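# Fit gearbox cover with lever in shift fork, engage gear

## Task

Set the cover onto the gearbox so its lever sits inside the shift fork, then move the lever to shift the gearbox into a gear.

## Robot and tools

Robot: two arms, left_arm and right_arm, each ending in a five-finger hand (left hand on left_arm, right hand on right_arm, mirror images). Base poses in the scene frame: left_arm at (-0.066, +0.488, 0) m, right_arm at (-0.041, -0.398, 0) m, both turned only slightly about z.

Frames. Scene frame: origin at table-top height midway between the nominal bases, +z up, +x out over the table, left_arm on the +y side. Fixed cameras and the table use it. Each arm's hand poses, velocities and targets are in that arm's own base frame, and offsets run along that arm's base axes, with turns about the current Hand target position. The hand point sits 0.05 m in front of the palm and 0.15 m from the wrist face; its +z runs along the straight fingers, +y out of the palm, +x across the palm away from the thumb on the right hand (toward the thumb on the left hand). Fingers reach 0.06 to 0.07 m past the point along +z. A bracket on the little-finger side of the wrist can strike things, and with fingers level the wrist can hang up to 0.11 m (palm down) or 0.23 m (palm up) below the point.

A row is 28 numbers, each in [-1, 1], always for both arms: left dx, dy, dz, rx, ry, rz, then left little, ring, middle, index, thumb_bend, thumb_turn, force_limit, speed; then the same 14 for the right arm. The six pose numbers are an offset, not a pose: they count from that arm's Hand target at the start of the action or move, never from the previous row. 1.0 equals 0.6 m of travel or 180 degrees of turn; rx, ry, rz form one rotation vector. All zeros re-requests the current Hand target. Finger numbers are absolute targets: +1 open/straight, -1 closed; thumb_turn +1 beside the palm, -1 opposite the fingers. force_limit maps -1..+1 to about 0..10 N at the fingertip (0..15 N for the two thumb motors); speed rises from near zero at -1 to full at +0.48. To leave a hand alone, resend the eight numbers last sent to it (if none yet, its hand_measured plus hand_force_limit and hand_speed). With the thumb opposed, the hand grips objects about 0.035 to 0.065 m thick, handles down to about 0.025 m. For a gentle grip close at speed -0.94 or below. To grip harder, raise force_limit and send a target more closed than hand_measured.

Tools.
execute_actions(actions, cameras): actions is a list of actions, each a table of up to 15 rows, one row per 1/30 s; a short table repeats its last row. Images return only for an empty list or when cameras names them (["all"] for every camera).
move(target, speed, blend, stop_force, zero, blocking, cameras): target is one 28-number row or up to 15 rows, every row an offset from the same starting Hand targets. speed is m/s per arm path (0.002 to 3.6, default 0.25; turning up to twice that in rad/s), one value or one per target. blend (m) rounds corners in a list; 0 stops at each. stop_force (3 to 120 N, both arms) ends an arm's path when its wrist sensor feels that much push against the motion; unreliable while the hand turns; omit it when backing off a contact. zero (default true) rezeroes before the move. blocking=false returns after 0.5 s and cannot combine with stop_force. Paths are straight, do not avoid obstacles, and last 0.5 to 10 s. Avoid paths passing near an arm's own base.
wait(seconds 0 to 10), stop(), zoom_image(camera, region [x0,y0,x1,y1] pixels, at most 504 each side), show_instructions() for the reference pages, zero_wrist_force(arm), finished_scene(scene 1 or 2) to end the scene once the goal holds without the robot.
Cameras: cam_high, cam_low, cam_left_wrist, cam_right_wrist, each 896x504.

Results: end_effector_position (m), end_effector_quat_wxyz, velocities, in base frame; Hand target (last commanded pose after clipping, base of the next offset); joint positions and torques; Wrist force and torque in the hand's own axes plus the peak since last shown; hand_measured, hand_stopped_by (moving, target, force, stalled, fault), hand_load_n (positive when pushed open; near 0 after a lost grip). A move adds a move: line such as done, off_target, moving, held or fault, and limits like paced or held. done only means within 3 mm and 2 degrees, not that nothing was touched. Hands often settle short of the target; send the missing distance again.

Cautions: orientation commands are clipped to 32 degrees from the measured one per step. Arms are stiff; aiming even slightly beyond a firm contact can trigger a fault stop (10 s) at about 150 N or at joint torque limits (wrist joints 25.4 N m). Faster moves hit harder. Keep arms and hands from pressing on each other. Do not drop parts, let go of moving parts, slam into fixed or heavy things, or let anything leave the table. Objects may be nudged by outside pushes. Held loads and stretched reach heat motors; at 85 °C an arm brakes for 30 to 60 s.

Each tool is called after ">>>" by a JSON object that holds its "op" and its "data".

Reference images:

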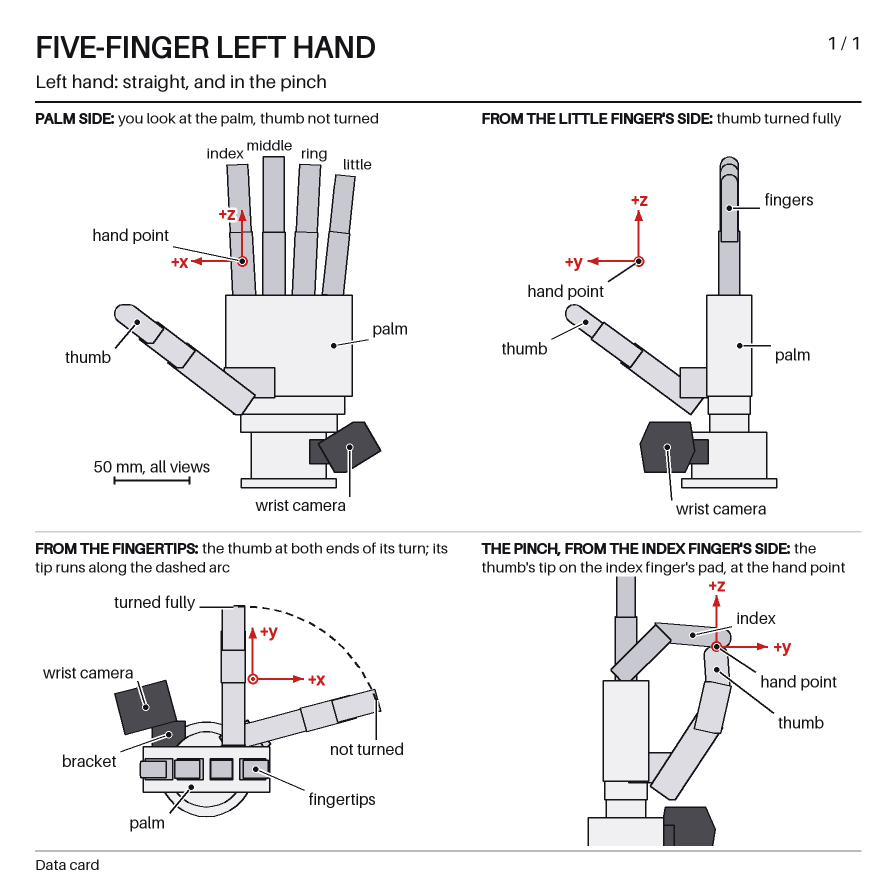

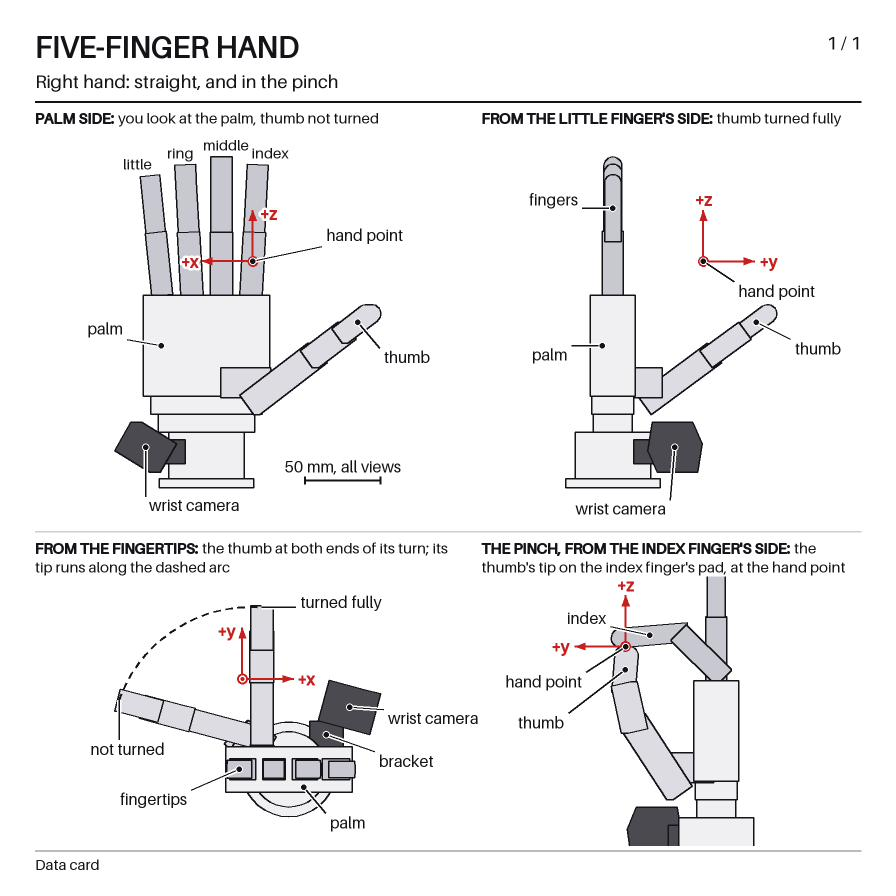

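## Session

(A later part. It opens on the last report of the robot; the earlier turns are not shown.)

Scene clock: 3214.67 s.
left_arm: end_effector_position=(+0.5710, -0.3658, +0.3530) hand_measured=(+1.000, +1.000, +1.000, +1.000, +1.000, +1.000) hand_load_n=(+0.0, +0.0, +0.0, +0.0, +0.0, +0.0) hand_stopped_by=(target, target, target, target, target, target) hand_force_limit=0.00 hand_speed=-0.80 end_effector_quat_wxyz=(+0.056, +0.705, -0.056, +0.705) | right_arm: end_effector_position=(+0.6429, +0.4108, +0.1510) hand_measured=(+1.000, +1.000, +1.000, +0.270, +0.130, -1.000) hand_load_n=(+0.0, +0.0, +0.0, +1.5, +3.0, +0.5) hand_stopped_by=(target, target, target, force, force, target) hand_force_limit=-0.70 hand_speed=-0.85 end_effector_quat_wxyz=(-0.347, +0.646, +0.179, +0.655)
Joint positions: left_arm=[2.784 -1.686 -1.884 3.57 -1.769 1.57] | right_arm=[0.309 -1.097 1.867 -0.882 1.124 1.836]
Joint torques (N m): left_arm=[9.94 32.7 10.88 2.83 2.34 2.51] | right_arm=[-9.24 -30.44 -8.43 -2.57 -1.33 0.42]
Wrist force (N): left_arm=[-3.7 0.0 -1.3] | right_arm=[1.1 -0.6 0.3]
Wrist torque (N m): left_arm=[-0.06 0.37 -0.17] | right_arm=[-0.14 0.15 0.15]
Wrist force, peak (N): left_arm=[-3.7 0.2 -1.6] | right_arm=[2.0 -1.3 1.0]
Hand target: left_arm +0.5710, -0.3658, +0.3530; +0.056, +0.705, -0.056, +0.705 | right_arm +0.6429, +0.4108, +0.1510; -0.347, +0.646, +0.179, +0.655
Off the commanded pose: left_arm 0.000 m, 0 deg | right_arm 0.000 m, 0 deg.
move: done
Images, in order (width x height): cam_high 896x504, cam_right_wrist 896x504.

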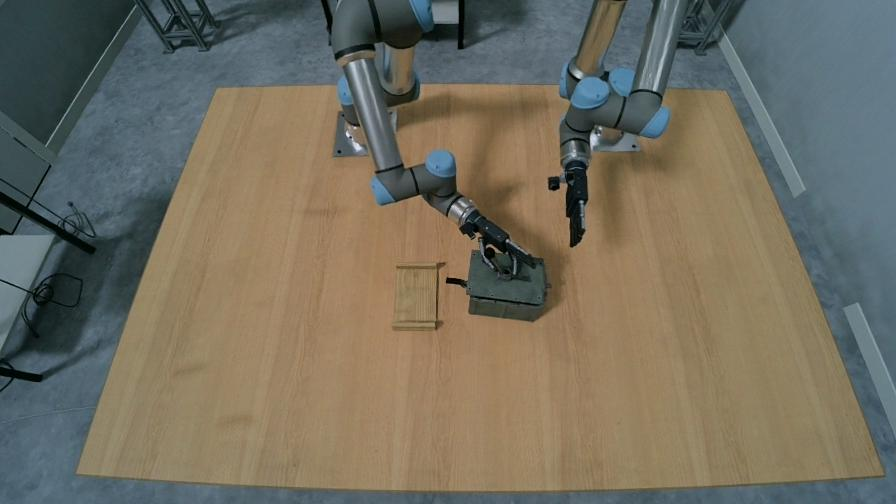

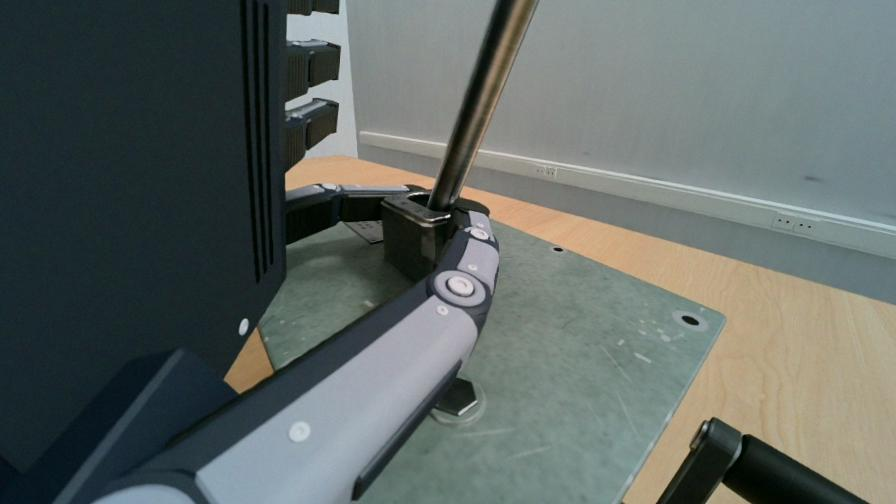

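>>> {"op": "move", "data": {"target": [[0,0,0,0,0,0,1,1,1,1,1,1,0,-0.8, 0,0,0,0,0,0,1,1,1,-0.5,-0.1,-1,0.7,-0.9]], "speed": 0.03}}

>>> {"op": "move", "data": {"target": [[0,0,0,0,0,0,1,1,1,1,1,1,0,-0.8, 0,0,0,0,0,0,1,1,1,-0.5,-0.5,-1,0.7,-0.9]], "speed": 0.03}}

>>> {"op": "move", "data": {"target": [[0,0,0,0,0,0,1,1,1,1,1,1,0,-0.8, 0,0,0.025,0,0,0,1,1,1,-0.5,-0.5,-1,0.7,-0.9]], "speed": 0.03, "cameras": ["cam_high","cam_low","cam_right_wrist"]}}

>>> {"op": "zoom_image", "data": {"camera": "cam_low", "region": [310, 180, 420, 290]}}

Scene clock: 3225.43 s.
left_arm: end_effector_position=(+0.5710, -0.3658, +0.3530) hand_measured=(+1.000, +1.000, +1.000, +1.000, +1.000, +1.000) hand_load_n=(+0.0, +0.0, +0.0, +0.0, +0.0, +0.0) hand_stopped_by=(target, target, target, target, target, target) hand_force_limit=0.00 hand_speed=-0.80 end_effector_quat_wxyz=(+0.056, +0.705, -0.056, +0.705) | right_arm: end_effector_position=(+0.6429, +0.4108, +0.1510) hand_measured=(+1.000, +1.000, +1.000, +0.254, +0.130, -1.000) hand_load_n=(+0.0, +0.0, +0.0, +7.0, +5.5, +0.0) hand_stopped_by=(target, target, target, force, force, target) hand_force_limit=0.70 hand_speed=-0.90 end_effector_quat_wxyz=(-0.347, +0.646, +0.179, +0.655)
Joint positions: left_arm=[2.784 -1.686 -1.884 3.57 -1.769 1.57] | right_arm=[0.308 -1.097 1.867 -0.882 1.125 1.836]
Joint torques (N m): left_arm=[9.77 31.8 10.16 2.85 2.3 2.41] | right_arm=[-9.05 -37.61 -14.22 0.14 2.63 1.55]
Wrist force (N): left_arm=[-3.4 0.2 -1.6] | right_arm=[3.0 -0.8 0.1]
Wrist torque (N m): left_arm=[-0.01 0.31 -0.16] | right_arm=[-0.15 0.19 0.17]
Wrist force, peak (N): left_arm=[-3.8 0.4 -1.4] | right_arm=[3.5 -1.5 0.0]
Hand target: left_arm +0.5710, -0.3658, +0.3530; +0.056, +0.705, -0.056, +0.705 | right_arm +0.6429, +0.4108, +0.1510; -0.347, +0.646, +0.179, +0.655
Off the commanded pose: left_arm 0.000 m, 0 deg | right_arm 0.000 m, 0 deg.
move: done

Scene clock: 3225.93 s.
left_arm: end_effector_position=(+0.5710, -0.3658, +0.3530) hand_measured=(+1.000, +1.000, +1.000, +1.000, +1.000, +1.000) hand_load_n=(+0.0, +0.0, +0.0, +0.0, -0.5, +0.0) hand_stopped_by=(target, target, target, target, target, target) hand_force_limit=0.00 hand_speed=-0.80 end_effector_quat_wxyz=(+0.056, +0.705, -0.056, +0.705) | right_arm: end_effector_position=(+0.6429, +0.4108, +0.1510) hand_measured=(+1.000, +1.000, +1.000, +0.254, +0.102, -1.000) hand_load_n=(+0.0, +0.0, +0.0, +12.5, +11.0, +2.0) hand_stopped_by=(target, target, target, force, force, target) hand_force_limit=0.70 hand_speed=-0.90 end_effector_quat_wxyz=(-0.347, +0.646, +0.179, +0.655)
Joint positions: left_arm=[2.784 -1.686 -1.884 3.57 -1.769 1.57] | right_arm=[0.308 -1.097 1.867 -0.882 1.125 1.836]
Joint torques (N m): left_arm=[9.14 32.29 10.71 2.89 2.33 2.38] | right_arm=[-8.79 -38.47 -14.77 -0.21 1.91 1.69]
Wrist force (N): left_arm=[-3.4 0.2 -1.3] | right_arm=[0.3 -0.7 0.3]
Wrist torque (N m): left_arm=[-0.02 0.32 -0.17] | right_arm=[-0.15 0.19 0.15]
Wrist force, peak (N): left_arm=[-3.8 0.2 -1.4] | right_arm=[3.3 -1.1 -0.1]
Hand target: left_arm +0.5710, -0.3658, +0.3530; +0.056, +0.705, -0.056, +0.705 | right_arm +0.6429, +0.4108, +0.1510; -0.347, +0.646, +0.179, +0.655
Off the commanded pose: left_arm 0.000 m, 0 deg | right_arm 0.000 m, 0 deg.
move: done

Scene clock: 3226.83 s.
left_arm: end_effector_position=(+0.5710, -0.3658, +0.3530) hand_measured=(+1.000, +1.000, +1.000, +1.000, +1.000, +1.000) hand_load_n=(+0.0, +0.0, +0.0, +0.0, +0.0, +0.0) hand_stopped_by=(target, target, target, target, target, target) hand_force_limit=0.00 hand_speed=-0.80 end_effector_quat_wxyz=(+0.056, +0.705, -0.056, +0.705) | right_arm: end_effector_position=(+0.6429, +0.4108, +0.1659) hand_measured=(+1.000, +1.000, +1.000, +0.254, +0.102, -1.000) hand_load_n=(+0.0, -0.5, +0.0, +11.5, +11.5, +4.0) hand_stopped_by=(target, target, target, force, force, target) hand_force_limit=0.70 hand_speed=-0.90 end_effector_quat_wxyz=(-0.347, +0.646, +0.179, +0.655)
Joint positions: left_arm=[2.784 -1.686 -1.884 3.57 -1.769 1.57] | right_arm=[0.308 -1.122 1.857 -0.846 1.125 1.837]
Joint torques (N m): left_arm=[9.96 32.13 11.19 2.83 2.39 2.42] | right_arm=[-8.63 -55.73 -32.1 -1.46 1.72 1.09]
Wrist force (N): left_arm=[-3.4 0.1 -1.5] | right_arm=[-4.9 1.1 -0.2]
Wrist torque (N m): left_arm=[-0.03 0.32 -0.16] | right_arm=[-0.15 0.01 0.13]
Wrist force, peak (N): left_arm=[-3.8 0.2 -1.5] | right_arm=[-6.0 1.3 -0.6]
Hand target: left_arm +0.5710, -0.3658, +0.3530; +0.056, +0.705, -0.056, +0.705 | right_arm +0.6429, +0.4108, +0.1660; -0.347, +0.646, +0.179, +0.655
Off the commanded pose: left_arm 0.000 m, 0 deg | right_arm 0.000 m, 0 deg.
move: done
Images, in order (width x height): cam_high 896x504, cam_low 896x504, cam_right_wrist 896x504.

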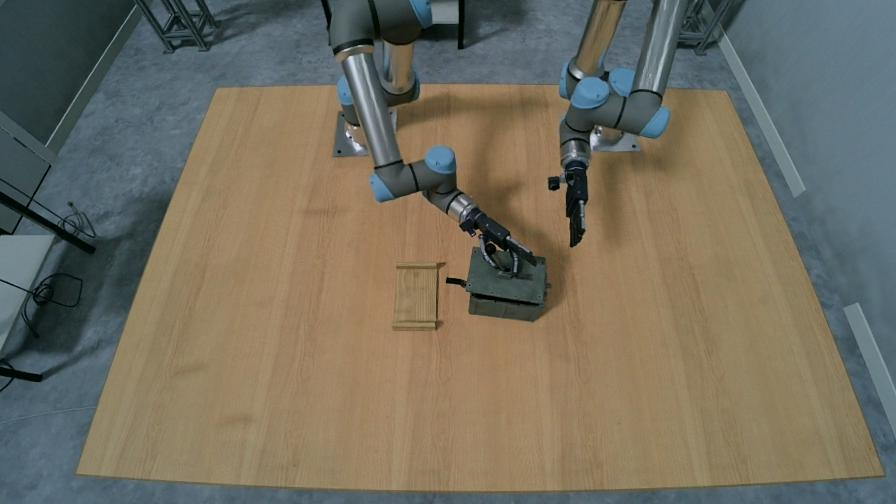

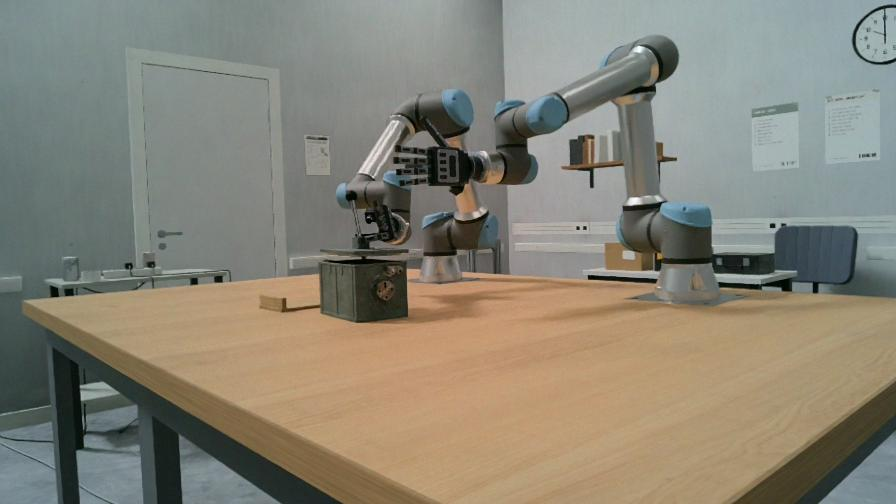

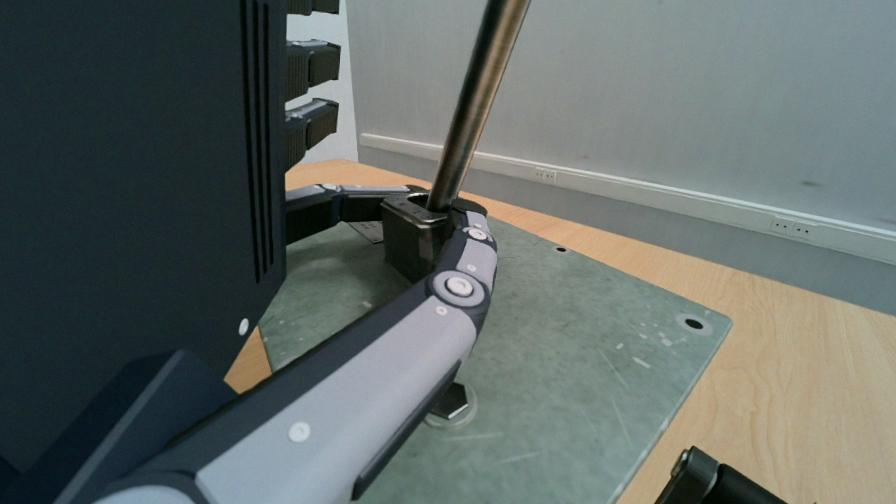

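Scaled by 4.582 from the camera's 896x504 image, which has a finer 1280x720 frame.

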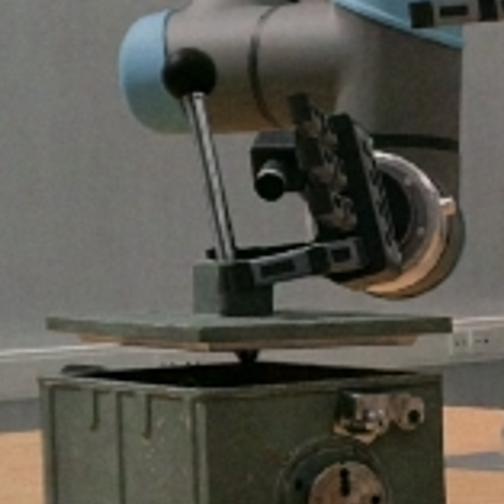

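>>> {"op": "move", "data": {"target": [[-0.06,0.2,0,-0.1189,0.3989,-0.2061,1,1,1,1,1,1,0,-0.8, 0,0,0.05,0,0,0,1,1,1,-0.5,-0.5,-1,0.7,-0.9],[-0.0603,0.1602,-0.285,-0.1189,0.3989,-0.2061,1,1,1,1,1,1,0,-0.8, 0,0,0.15,0,0,0,1,1,1,-0.5,-0.5,-1,0.7,-0.9]], "speed": 0.25, "cameras": ["cam_low","cam_left_wrist"]}}

>>> {"op": "zoom_image", "data": {"camera": "cam_left_wrist", "region": [320, 140, 540, 340]}}

>>> {"op": "zoom_image", "data": {"camera": "cam_left_wrist", "region": [230, 270, 480, 460]}}

>>> {"op": "zoom_image", "data": {"camera": "cam_low", "region": [310, 180, 420, 290]}}

Scene clock: 3247.13 s.
left_arm: end_effector_position=(+0.5348, -0.2697, +0.1821) hand_measured=(+1.000, +1.000, +1.000, +1.000, +1.000, +1.000) hand_load_n=(+0.0, +0.0, +0.0, +0.0, +0.0, +0.5) hand_stopped_by=(target, target, target, target, target, target) hand_force_limit=0.00 hand_speed=-0.80 end_effector_quat_wxyz=(+0.403, +0.903, -0.098, +0.115) | right_arm: end_effector_position=(+0.6429, +0.4108, +0.2560) hand_measured=(+1.000, +1.000, +1.000, +0.254, +0.102, -1.000) hand_load_n=(+0.5, +0.0, +0.0, +11.5, +11.5, +4.0) hand_stopped_by=(target, target, target, force, force, target) hand_force_limit=0.70 hand_speed=-0.90 end_effector_quat_wxyz=(-0.347, +0.646, +0.179, +0.655)
Joint positions: left_arm=[3.335 -2.189 -1.543 2.134 -0.707 1.993] | right_arm=[0.309 -1.25 1.765 -0.627 1.125 1.836]
Joint torques (N m): left_arm=[-10.48 30.1 4.85 -0.73 3.67 -1.65] | right_arm=[-4.1 -54.06 -37.06 -1.72 -1.52 -2.94]
Wrist force (N): left_arm=[-1.4 -0.2 0.2] | right_arm=[-5.3 0.8 -0.3]
Wrist torque (N m): left_arm=[-0.13 0.05 0.02] | right_arm=[-0.18 0.06 0.09]
Wrist force, peak (N): left_arm=[-3.9 0.3 -1.7] | right_arm=[-6.0 1.5 -0.4]
Hand target: left_arm +0.5348, -0.2697, +0.1820; +0.403, +0.903, -0.098, +0.115 | right_arm +0.6429, +0.4108, +0.2560; -0.347, +0.646, +0.179, +0.655
Off the commanded pose: left_arm 0.000 m, 0 deg | right_arm 0.000 m, 0 deg.
move: done
Images, in order (width x height): cam_low 896x504, cam_left_wrist 896x504.

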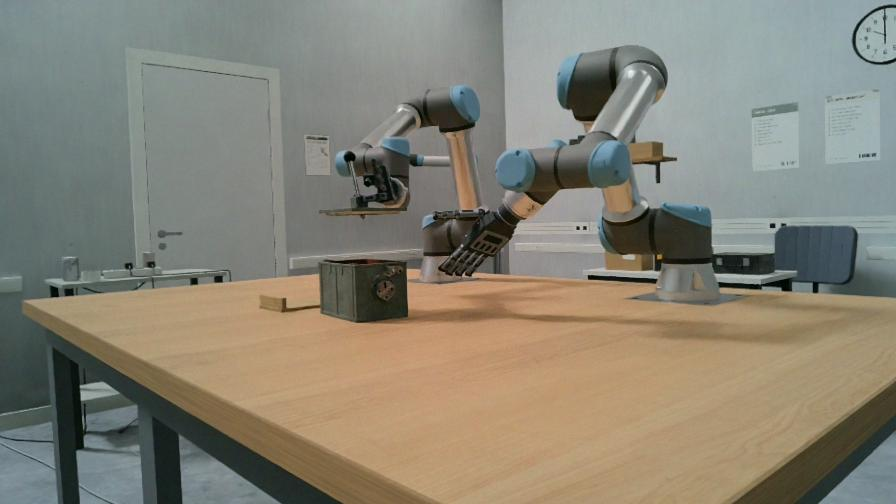

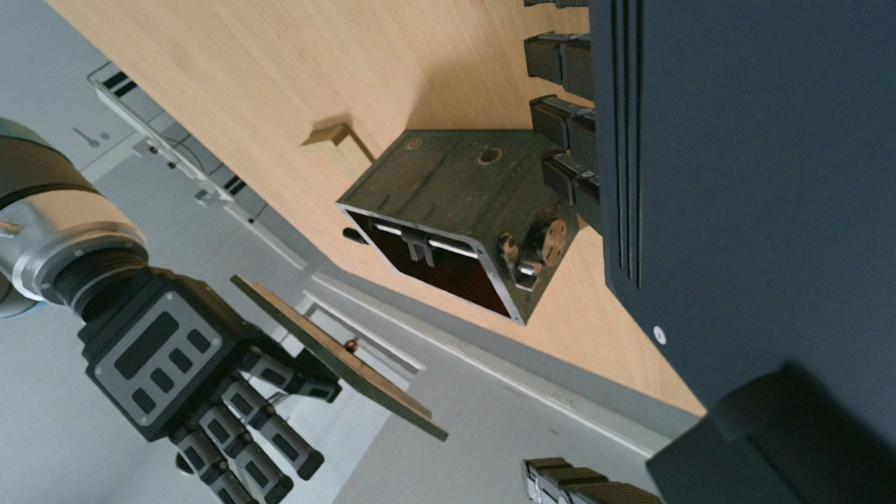

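Scaled by 2.291 from the camera's 896x504 image, which has a finer 1280x720 frame.

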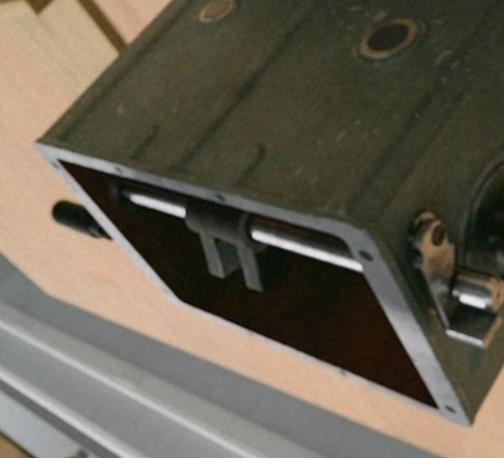

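Scaled by 2.016 from the camera's 896x504 image, which has a finer 1280x720 frame.

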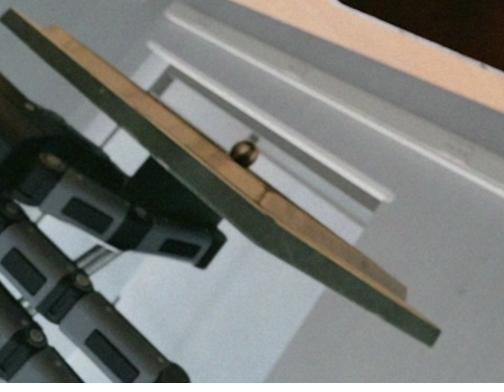

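Scaled by 4.582 from the camera's 896x504 image, which has a finer 1280x720 frame.

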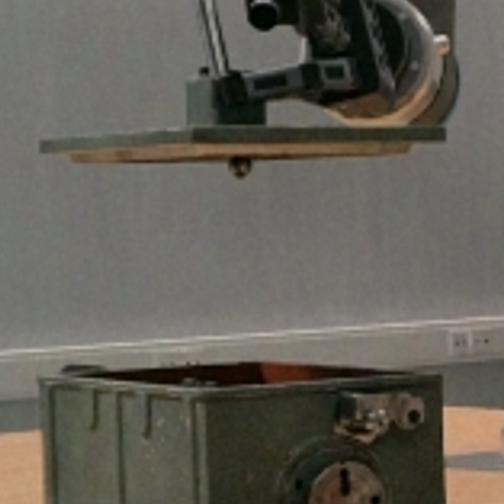

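>>> {"op": "zoom_image", "data": {"camera": "cam_left_wrist", "region": [390, 215, 470, 285]}}

>>> {"op": "zoom_image", "data": {"camera": "cam_left_wrist", "region": [310, 310, 390, 380]}}

Scaled by 6.300 from the camera's 896x504 image, which has a finer 1280x720 frame.

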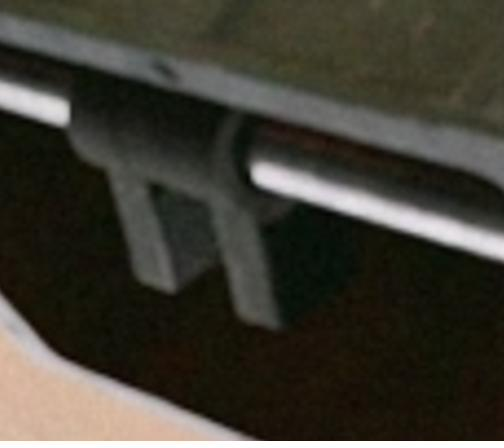

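Scaled by 6.300 from the camera's 896x504 image, which has a finer 1280x720 frame.

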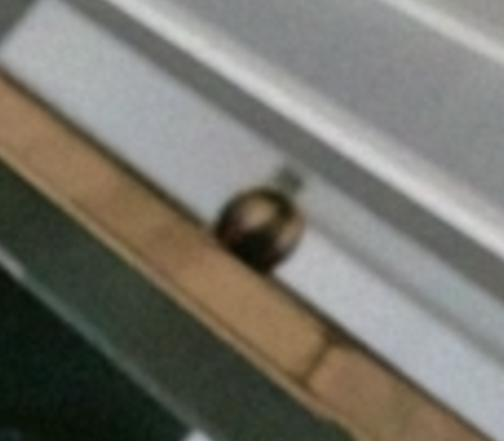

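>>> {"op": "move", "data": {"target": [[0.0217,0.1167,0.197,0.1213,0.0783,0,1,1,1,1,1,1,0,-0.8, -0.15,-0.2,0.06,0,0,0,1,1,1,-0.5,-0.5,-1,0.7,-0.9]], "speed": 0.2, "cameras": ["cam_low","cam_high","cam_left_wrist"]}}

>>> {"op": "zoom_image", "data": {"camera": "cam_left_wrist", "region": [280, 140, 520, 340]}}

>>> {"op": "zoom_image", "data": {"camera": "cam_high", "region": [450, 225, 570, 330]}}

Scene clock: 3359.87 s.
left_arm: end_effector_position=(+0.5478, -0.1997, +0.3002) hand_measured=(+1.000, +1.000, +1.000, +1.000, +1.000, +1.000) hand_load_n=(+0.5, +0.0, +0.0, +0.0, +0.0, +0.0) hand_stopped_by=(target, target, target, target, target, target) hand_force_limit=0.00 hand_speed=-0.80 end_effector_quat_wxyz=(+0.234, +0.970, -0.068, -0.017) | right_arm: end_effector_position=(+0.5529, +0.2909, +0.2920) hand_measured=(+1.000, +1.000, +1.000, +0.254, +0.102, -1.000) hand_load_n=(+0.0, -0.5, +0.0, +11.5, +11.5, +4.0) hand_stopped_by=(target, target, target, force, force, target) hand_force_limit=0.70 hand_speed=-0.90 end_effector_quat_wxyz=(-0.347, +0.646, +0.179, +0.655)
Joint positions: left_arm=[3.336 -2.151 -1.091 1.504 -1.125 1.943] | right_arm=[0.064 -1.618 2.09 -0.603 0.881 1.872]
Joint torques (N m): left_arm=[-10.88 29.95 28.2 -3.76 -1.62 -1.81] | right_arm=[-12.6 -35.13 -17.33 -1.31 -2.31 1.94]
Wrist force (N): left_arm=[-1.2 -0.3 0.1] | right_arm=[-4.8 1.4 -0.4]
Wrist torque (N m): left_arm=[-0.15 0.01 0.07] | right_arm=[-0.08 -0.03 -0.05]
Wrist force, peak (N): left_arm=[-2.0 -0.8 0.8] | right_arm=[-5.5 1.3 1.0]
Hand target: left_arm +0.5478, -0.1997, +0.3002; +0.234, +0.970, -0.068, -0.017 | right_arm +0.5529, +0.2908, +0.2920; -0.347, +0.646, +0.179, +0.655
Off the commanded pose: left_arm 0.000 m, 0 deg | right_arm 0.000 m, 0 deg.
move: done
Images, in order (width x height): cam_high 896x504, cam_low 896x504, cam_left_wrist 896x504.

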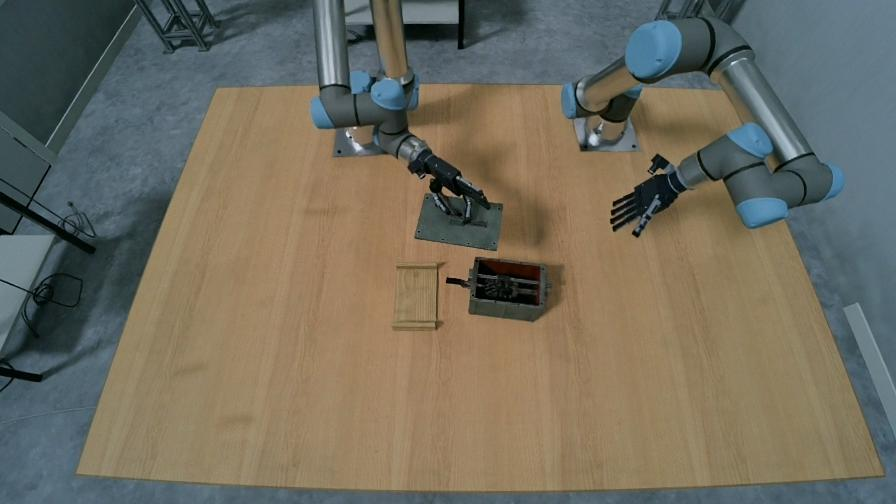

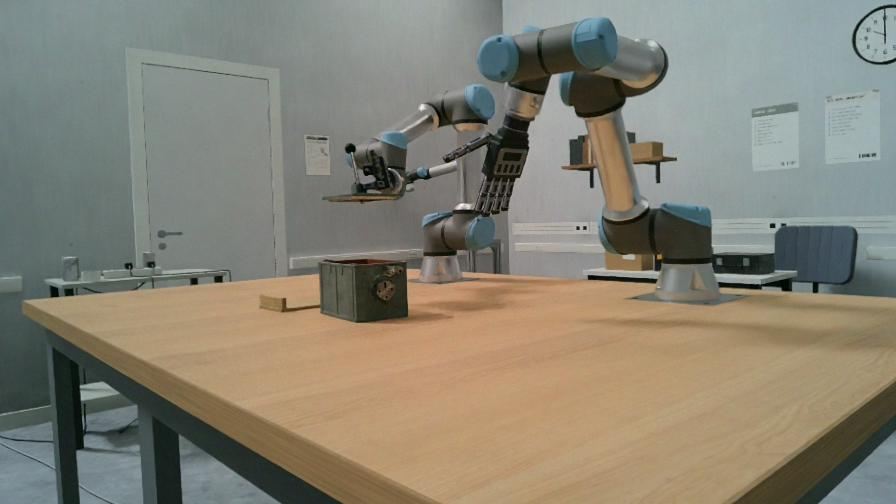

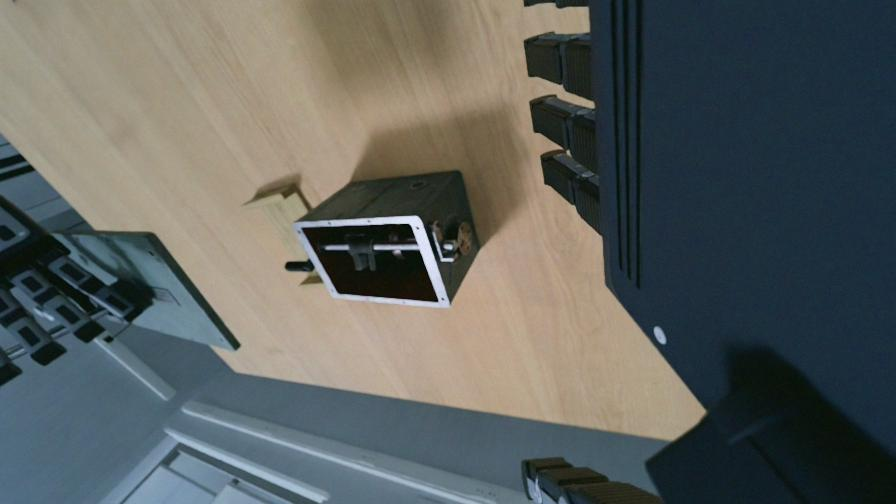

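Scaled by 2.100 from the camera's 896x504 image, which has a finer 1280x720 frame.

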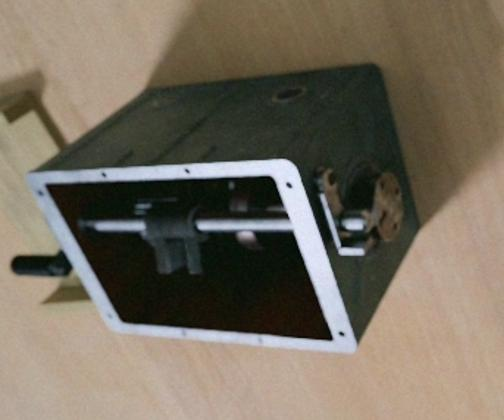

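Scaled by 4.200 from the camera's 896x504 image, which has a finer 1280x720 frame.

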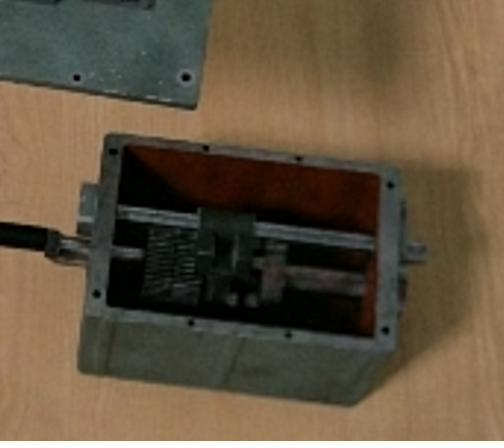

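>>> {"op": "zoom_image", "data": {"camera": "cam_high", "region": [475, 255, 550, 310]}}

>>> {"op": "zoom_image", "data": {"camera": "cam_high", "region": [490, 265, 530, 305]}}

>>> {"op": "zoom_image", "data": {"camera": "cam_left_wrist", "region": [300, 210, 430, 310]}}

Scaled by 6.720 from the camera's 896x504 image, which has a finer 1280x720 frame.

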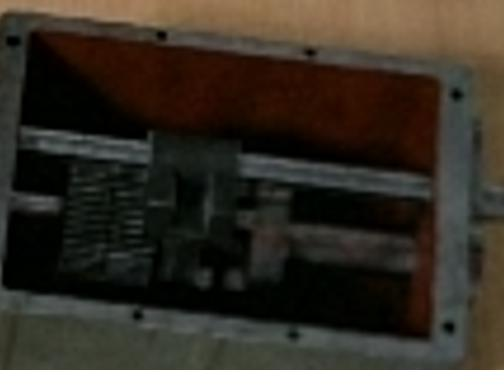

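Scaled by 12.600 from the camera's 896x504 image, which has a finer 1280x720 frame.

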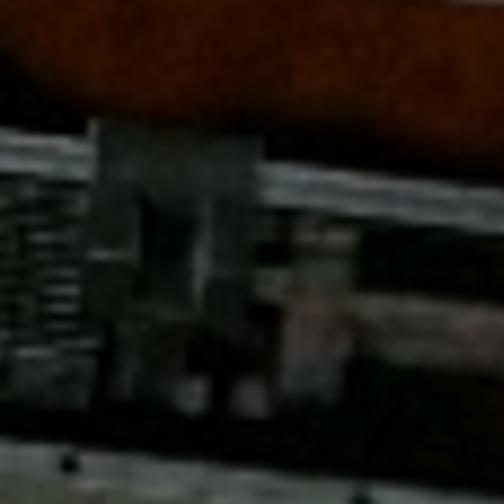

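Scaled by 3.877 from the camera's 896x504 image, which has a finer 1280x720 frame.

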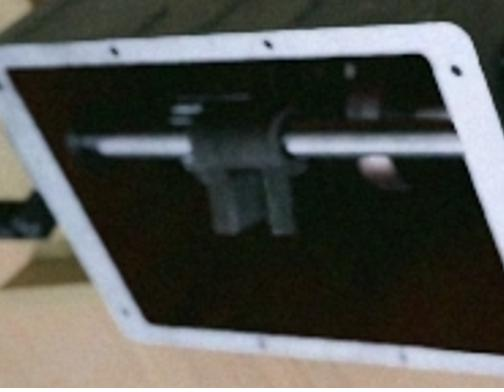

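>>> {"op": "move", "data": {"target": [[0.1403,-0.3372,-0.095,0.1027,0.0662,0,1,1,1,1,1,1,0,-0.8, -0.02,-0.1,0,0,0,0,1,1,1,-0.5,-0.5,-1,0.7,-0.9]], "speed": 0.15, "cameras": ["cam_low","cam_high","cam_left_wrist"]}}

>>> {"op": "zoom_image", "data": {"camera": "cam_left_wrist", "region": [280, 100, 600, 400]}}

Scene clock: 3410.50 s.
left_arm: end_effector_position=(+0.6305, -0.4013, +0.2426) hand_measured=(+1.000, +1.000, +1.000, +1.000, +1.000, +1.000) hand_load_n=(+0.0, -0.5, +0.0, +0.0, +0.0, +0.0) hand_stopped_by=(target, target, target, target, target, target) hand_force_limit=0.00 hand_speed=-0.80 end_effector_quat_wxyz=(+0.152, +0.988, -0.004, -0.035) | right_arm: end_effector_position=(+0.5409, +0.2308, +0.2920) hand_measured=(+1.000, +1.000, +1.000, +0.254, +0.102, -1.000) hand_load_n=(+0.0, +0.0, +0.0, +11.5, +11.5, +4.0) hand_stopped_by=(target, target, target, force, force, target) hand_force_limit=0.70 hand_speed=-0.90 end_effector_quat_wxyz=(-0.347, +0.646, +0.179, +0.655)
Joint positions: left_arm=[2.931 -2.747 -0.035 1.204 -1.258 1.369] | right_arm=[-0.123 -1.711 2.174 -0.62 0.697 1.909]
Joint torques (N m): left_arm=[-11.3 46.51 26.74 -0.53 -1.74 -1.85] | right_arm=[-10.1 -30.37 -16.97 -4.95 -2.37 1.74]
Wrist force (N): left_arm=[-1.1 -0.2 0.4] | right_arm=[-5.0 1.3 -0.3]
Wrist torque (N m): left_arm=[-0.21 -0.01 0.10] | right_arm=[-0.12 0.01 -0.08]
Wrist force, peak (N): left_arm=[-1.8 -1.1 0.0] | right_arm=[-5.3 1.3 -0.2]
Hand target: left_arm +0.6320, -0.4020, +0.2432; +0.081, +0.988, -0.040, -0.127 | right_arm +0.5409, +0.2308, +0.2920; -0.347, +0.646, +0.179, +0.655
Off the commanded pose: left_arm 0.002 m, 14 deg | right_arm 0.000 m, 0 deg.
elbow stopped short (left arm): the move would have taken joint 3 (elbow) straighter than the controller allows.
move: off_target (left_arm)
Images, in order (width x height): cam_high 896x504, cam_low 896x504, cam_left_wrist 896x504.

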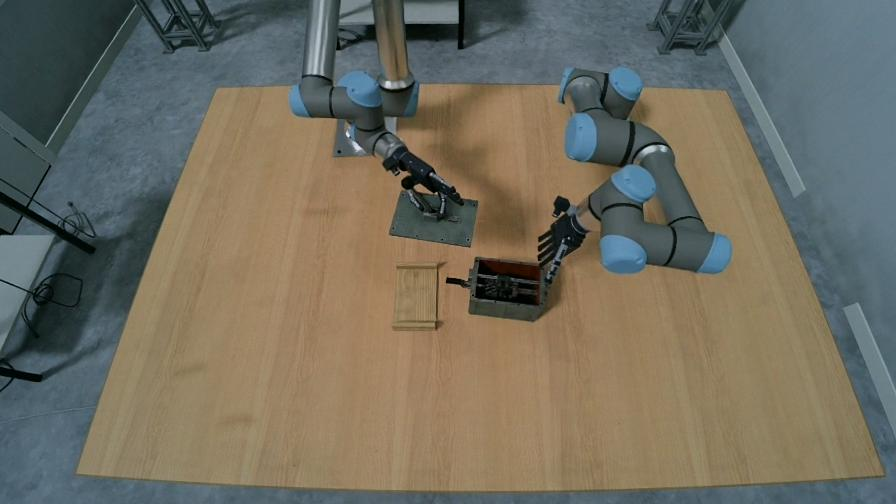

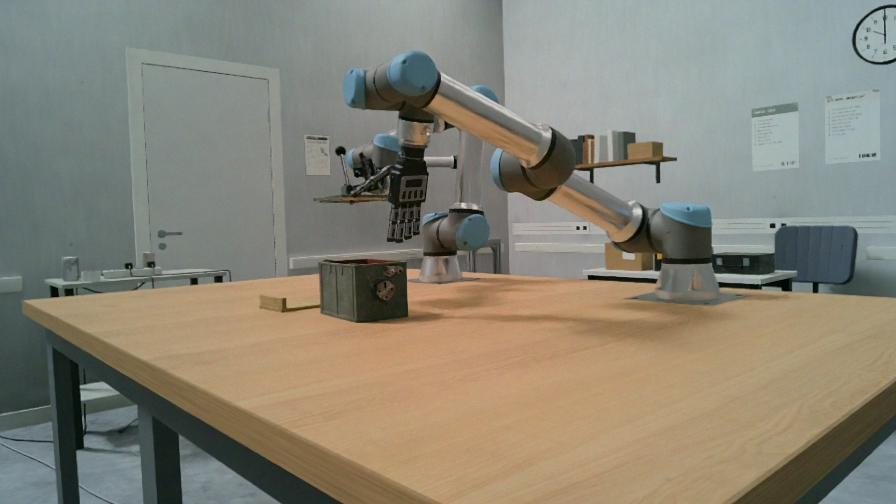

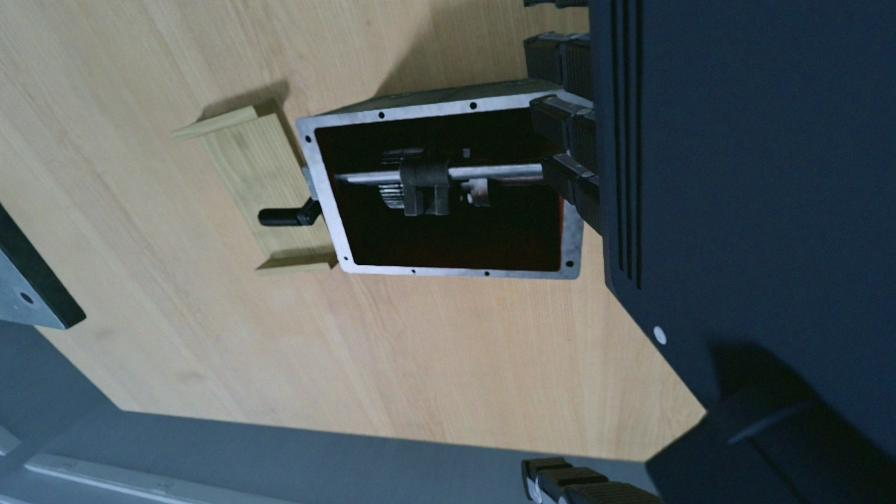

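Scaled by 1.575 from the camera's 896x504 image, which has a finer 1280x720 frame.

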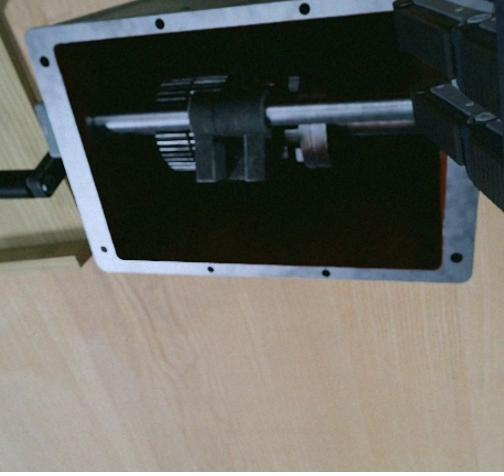

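>>> {"op": "zoom_image", "data": {"camera": "cam_left_wrist", "region": [370, 130, 530, 240]}}

>>> {"op": "zoom_image", "data": {"camera": "cam_left_wrist", "region": [430, 140, 510, 220]}}

>>> {"op": "zoom_image", "data": {"camera": "cam_high", "region": [475, 255, 550, 310]}}

Scaled by 3.150 from the camera's 896x504 image, which has a finer 1280x720 frame.

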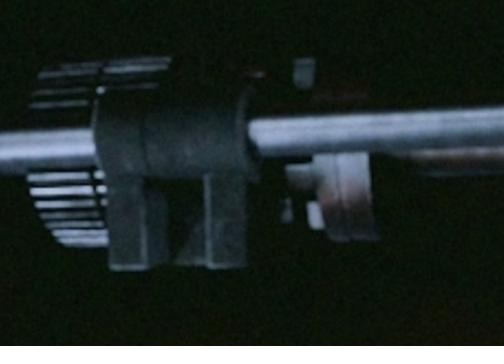

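Scaled by 6.300 from the camera's 896x504 image, which has a finer 1280x720 frame.

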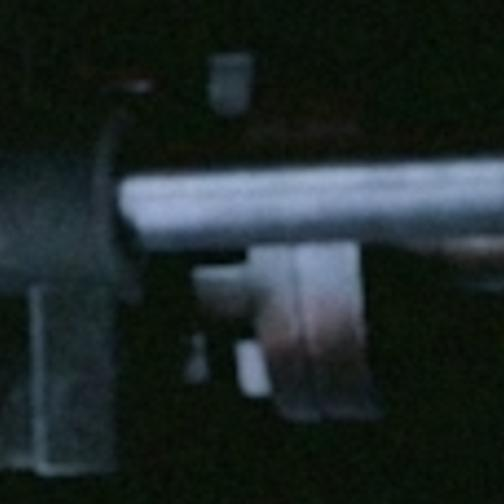

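Scaled by 6.720 from the camera's 896x504 image, which has a finer 1280x720 frame.

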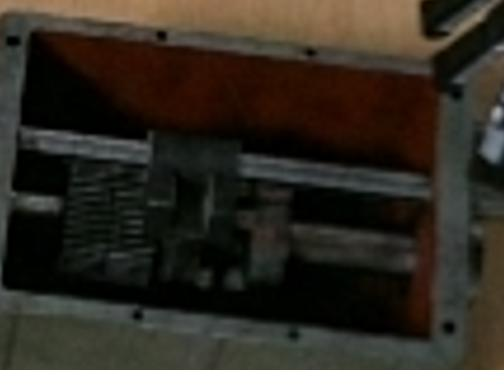

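>>> {"op": "zoom_image", "data": {"camera": "cam_left_wrist", "region": [440, 145, 500, 215]}}

>>> {"op": "zoom_image", "data": {"camera": "cam_high", "region": [498, 275, 526, 303]}}

>>> {"op": "zoom_image", "data": {"camera": "cam_left_wrist", "region": [370, 140, 450, 230]}}

Scaled by 7.200 from the camera's 896x504 image, which has a finer 1280x720 frame.

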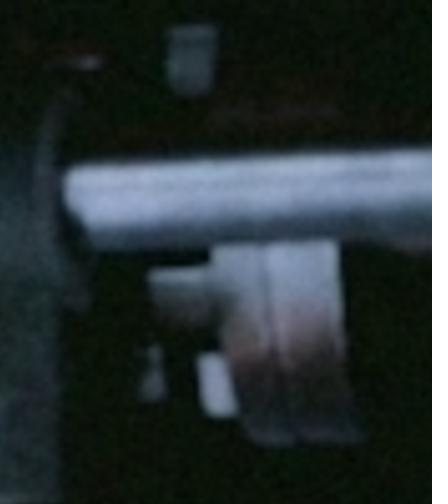

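Scaled by 18.000 from the camera's 896x504 image, which has a finer 1280x720 frame.

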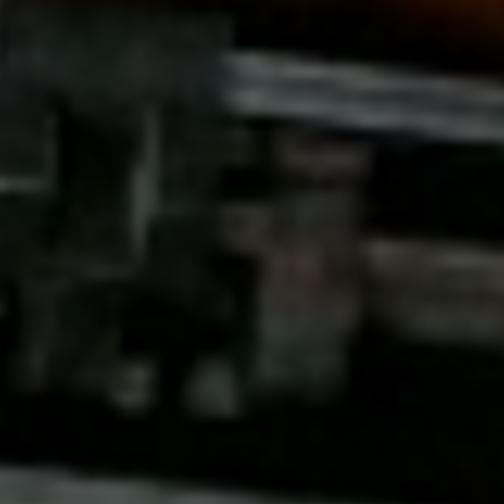

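Scaled by 5.600 from the camera's 896x504 image, which has a finer 1280x720 frame.

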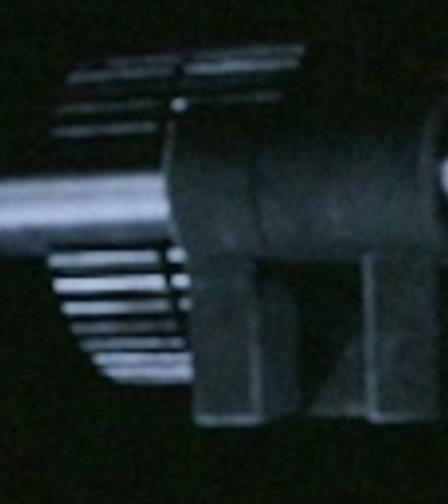

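>>> {"op": "execute_actions", "data": {"actions": [], "cameras": ["cam_left_wrist", "cam_high", "cam_low"]}}

Scene clock: 3531.53 s.
left_arm: end_effector_position=(+0.6305, -0.4013, +0.2426) hand_measured=(+1.000, +1.000, +1.000, +1.000, +1.000, +1.000) hand_load_n=(+0.0, +0.0, +0.0, +0.5, +0.0, +0.0) hand_stopped_by=(target, target, target, target, target, target) hand_force_limit=0.00 hand_speed=-0.80 end_effector_quat_wxyz=(+0.152, +0.988, -0.004, -0.035) | right_arm: end_effector_position=(+0.5409, +0.2308, +0.2920) hand_measured=(+1.000, +1.000, +1.000, +0.254, +0.102, -1.000) hand_load_n=(+0.0, +0.0, +0.0, +11.5, +11.5, +3.5) hand_stopped_by=(target, target, target, force, force, target) hand_force_limit=0.70 hand_speed=-0.90 end_effector_quat_wxyz=(-0.347, +0.646, +0.179, +0.655)
Joint positions: left_arm=[2.931 -2.747 -0.035 1.204 -1.258 1.369] | right_arm=[-0.123 -1.711 2.174 -0.62 0.697 1.909]
Joint velocities: within noise
Joint torques (N m): left_arm=[-10.97 53.65 26.69 -0.92 -1.79 -1.88] | right_arm=[-11.41 -32.01 -16.45 -5.1 -2.34 2.05]
Wrist force (N): left_arm=[-1.3 0.1 0.5] | right_arm=[-5.2 1.2 -0.2]
Wrist torque (N m): left_arm=[-0.16 0.02 0.08] | right_arm=[-0.13 0.02 -0.09]
Wrist force, peak (N): left_arm=[-1.5 0.2 0.5] | right_arm=[-5.3 1.5 -0.4]
Hand target: left_arm +0.6320, -0.4020, +0.2432; +0.081, +0.988, -0.040, -0.127 | right_arm +0.5409, +0.2308, +0.2920; -0.347, +0.646, +0.179, +0.655
Off the commanded pose: left_arm 0.002 m, 14 deg | right_arm 0.000 m, 0 deg.
Images, in order (width x height): cam_high 896x504, cam_low 896x504, cam_left_wrist 896x504.

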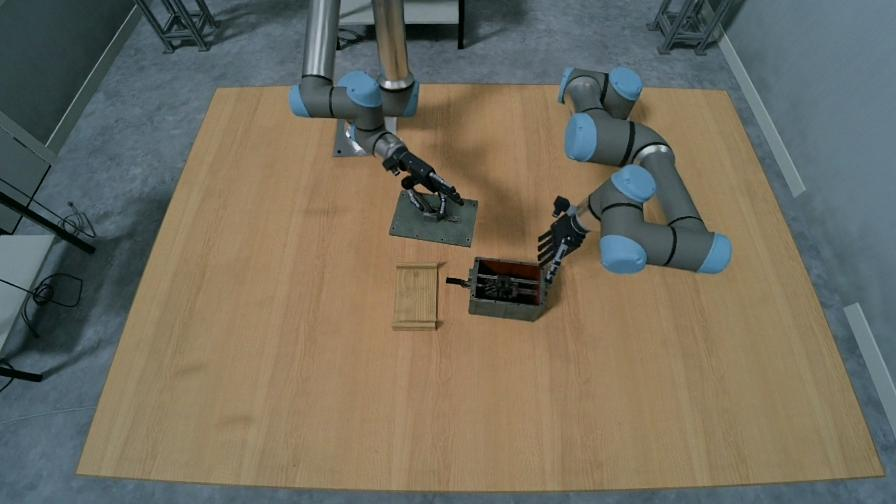

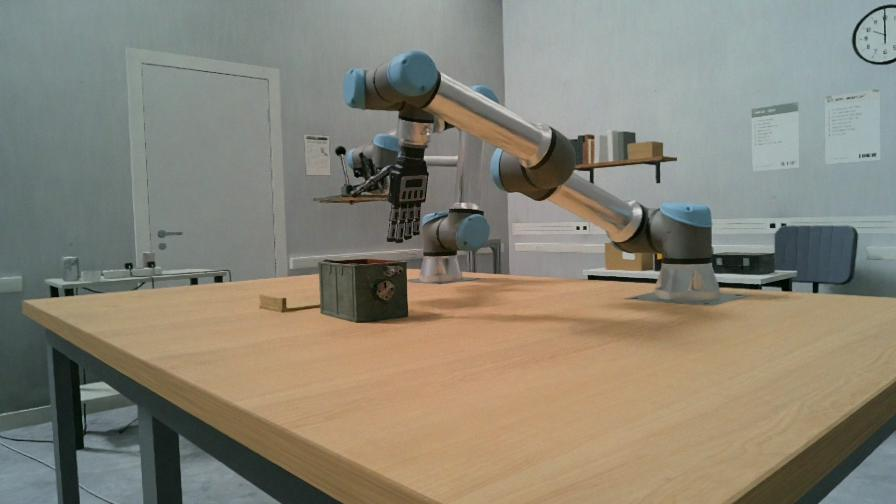

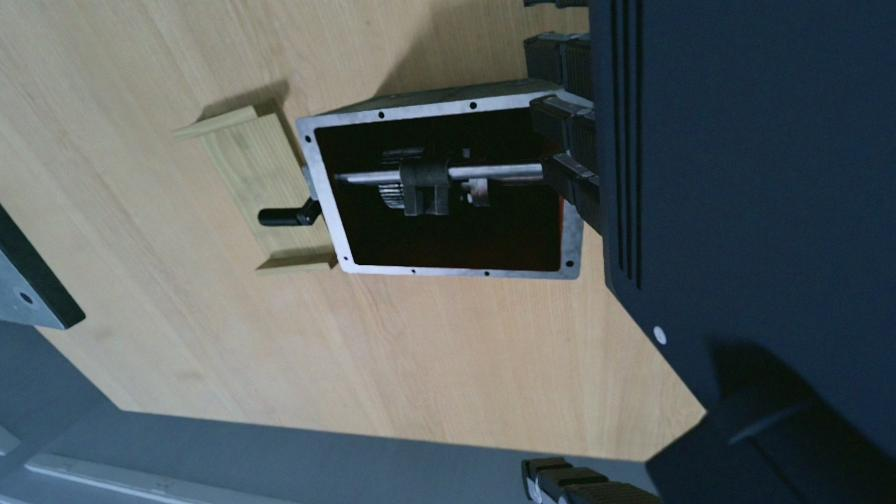

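>>> {"op": "zoom_image", "data": {"camera": "cam_left_wrist", "region": [320, 120, 600, 290]}}

>>> {"op": "zoom_image", "data": {"camera": "cam_left_wrist", "region": [370, 135, 510, 225]}}

Scaled by 1.800 from the camera's 896x504 image, which has a finer 1280x720 frame.

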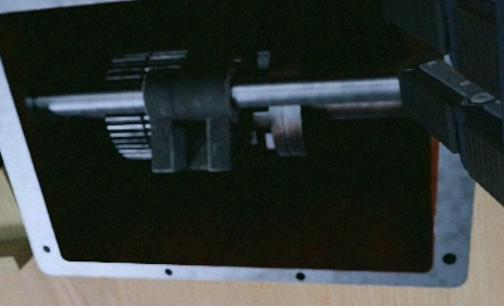

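Scaled by 3.600 from the camera's 896x504 image, which has a finer 1280x720 frame.

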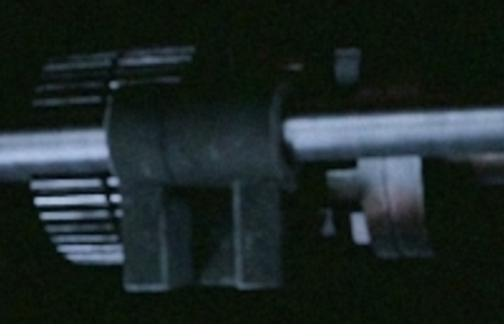

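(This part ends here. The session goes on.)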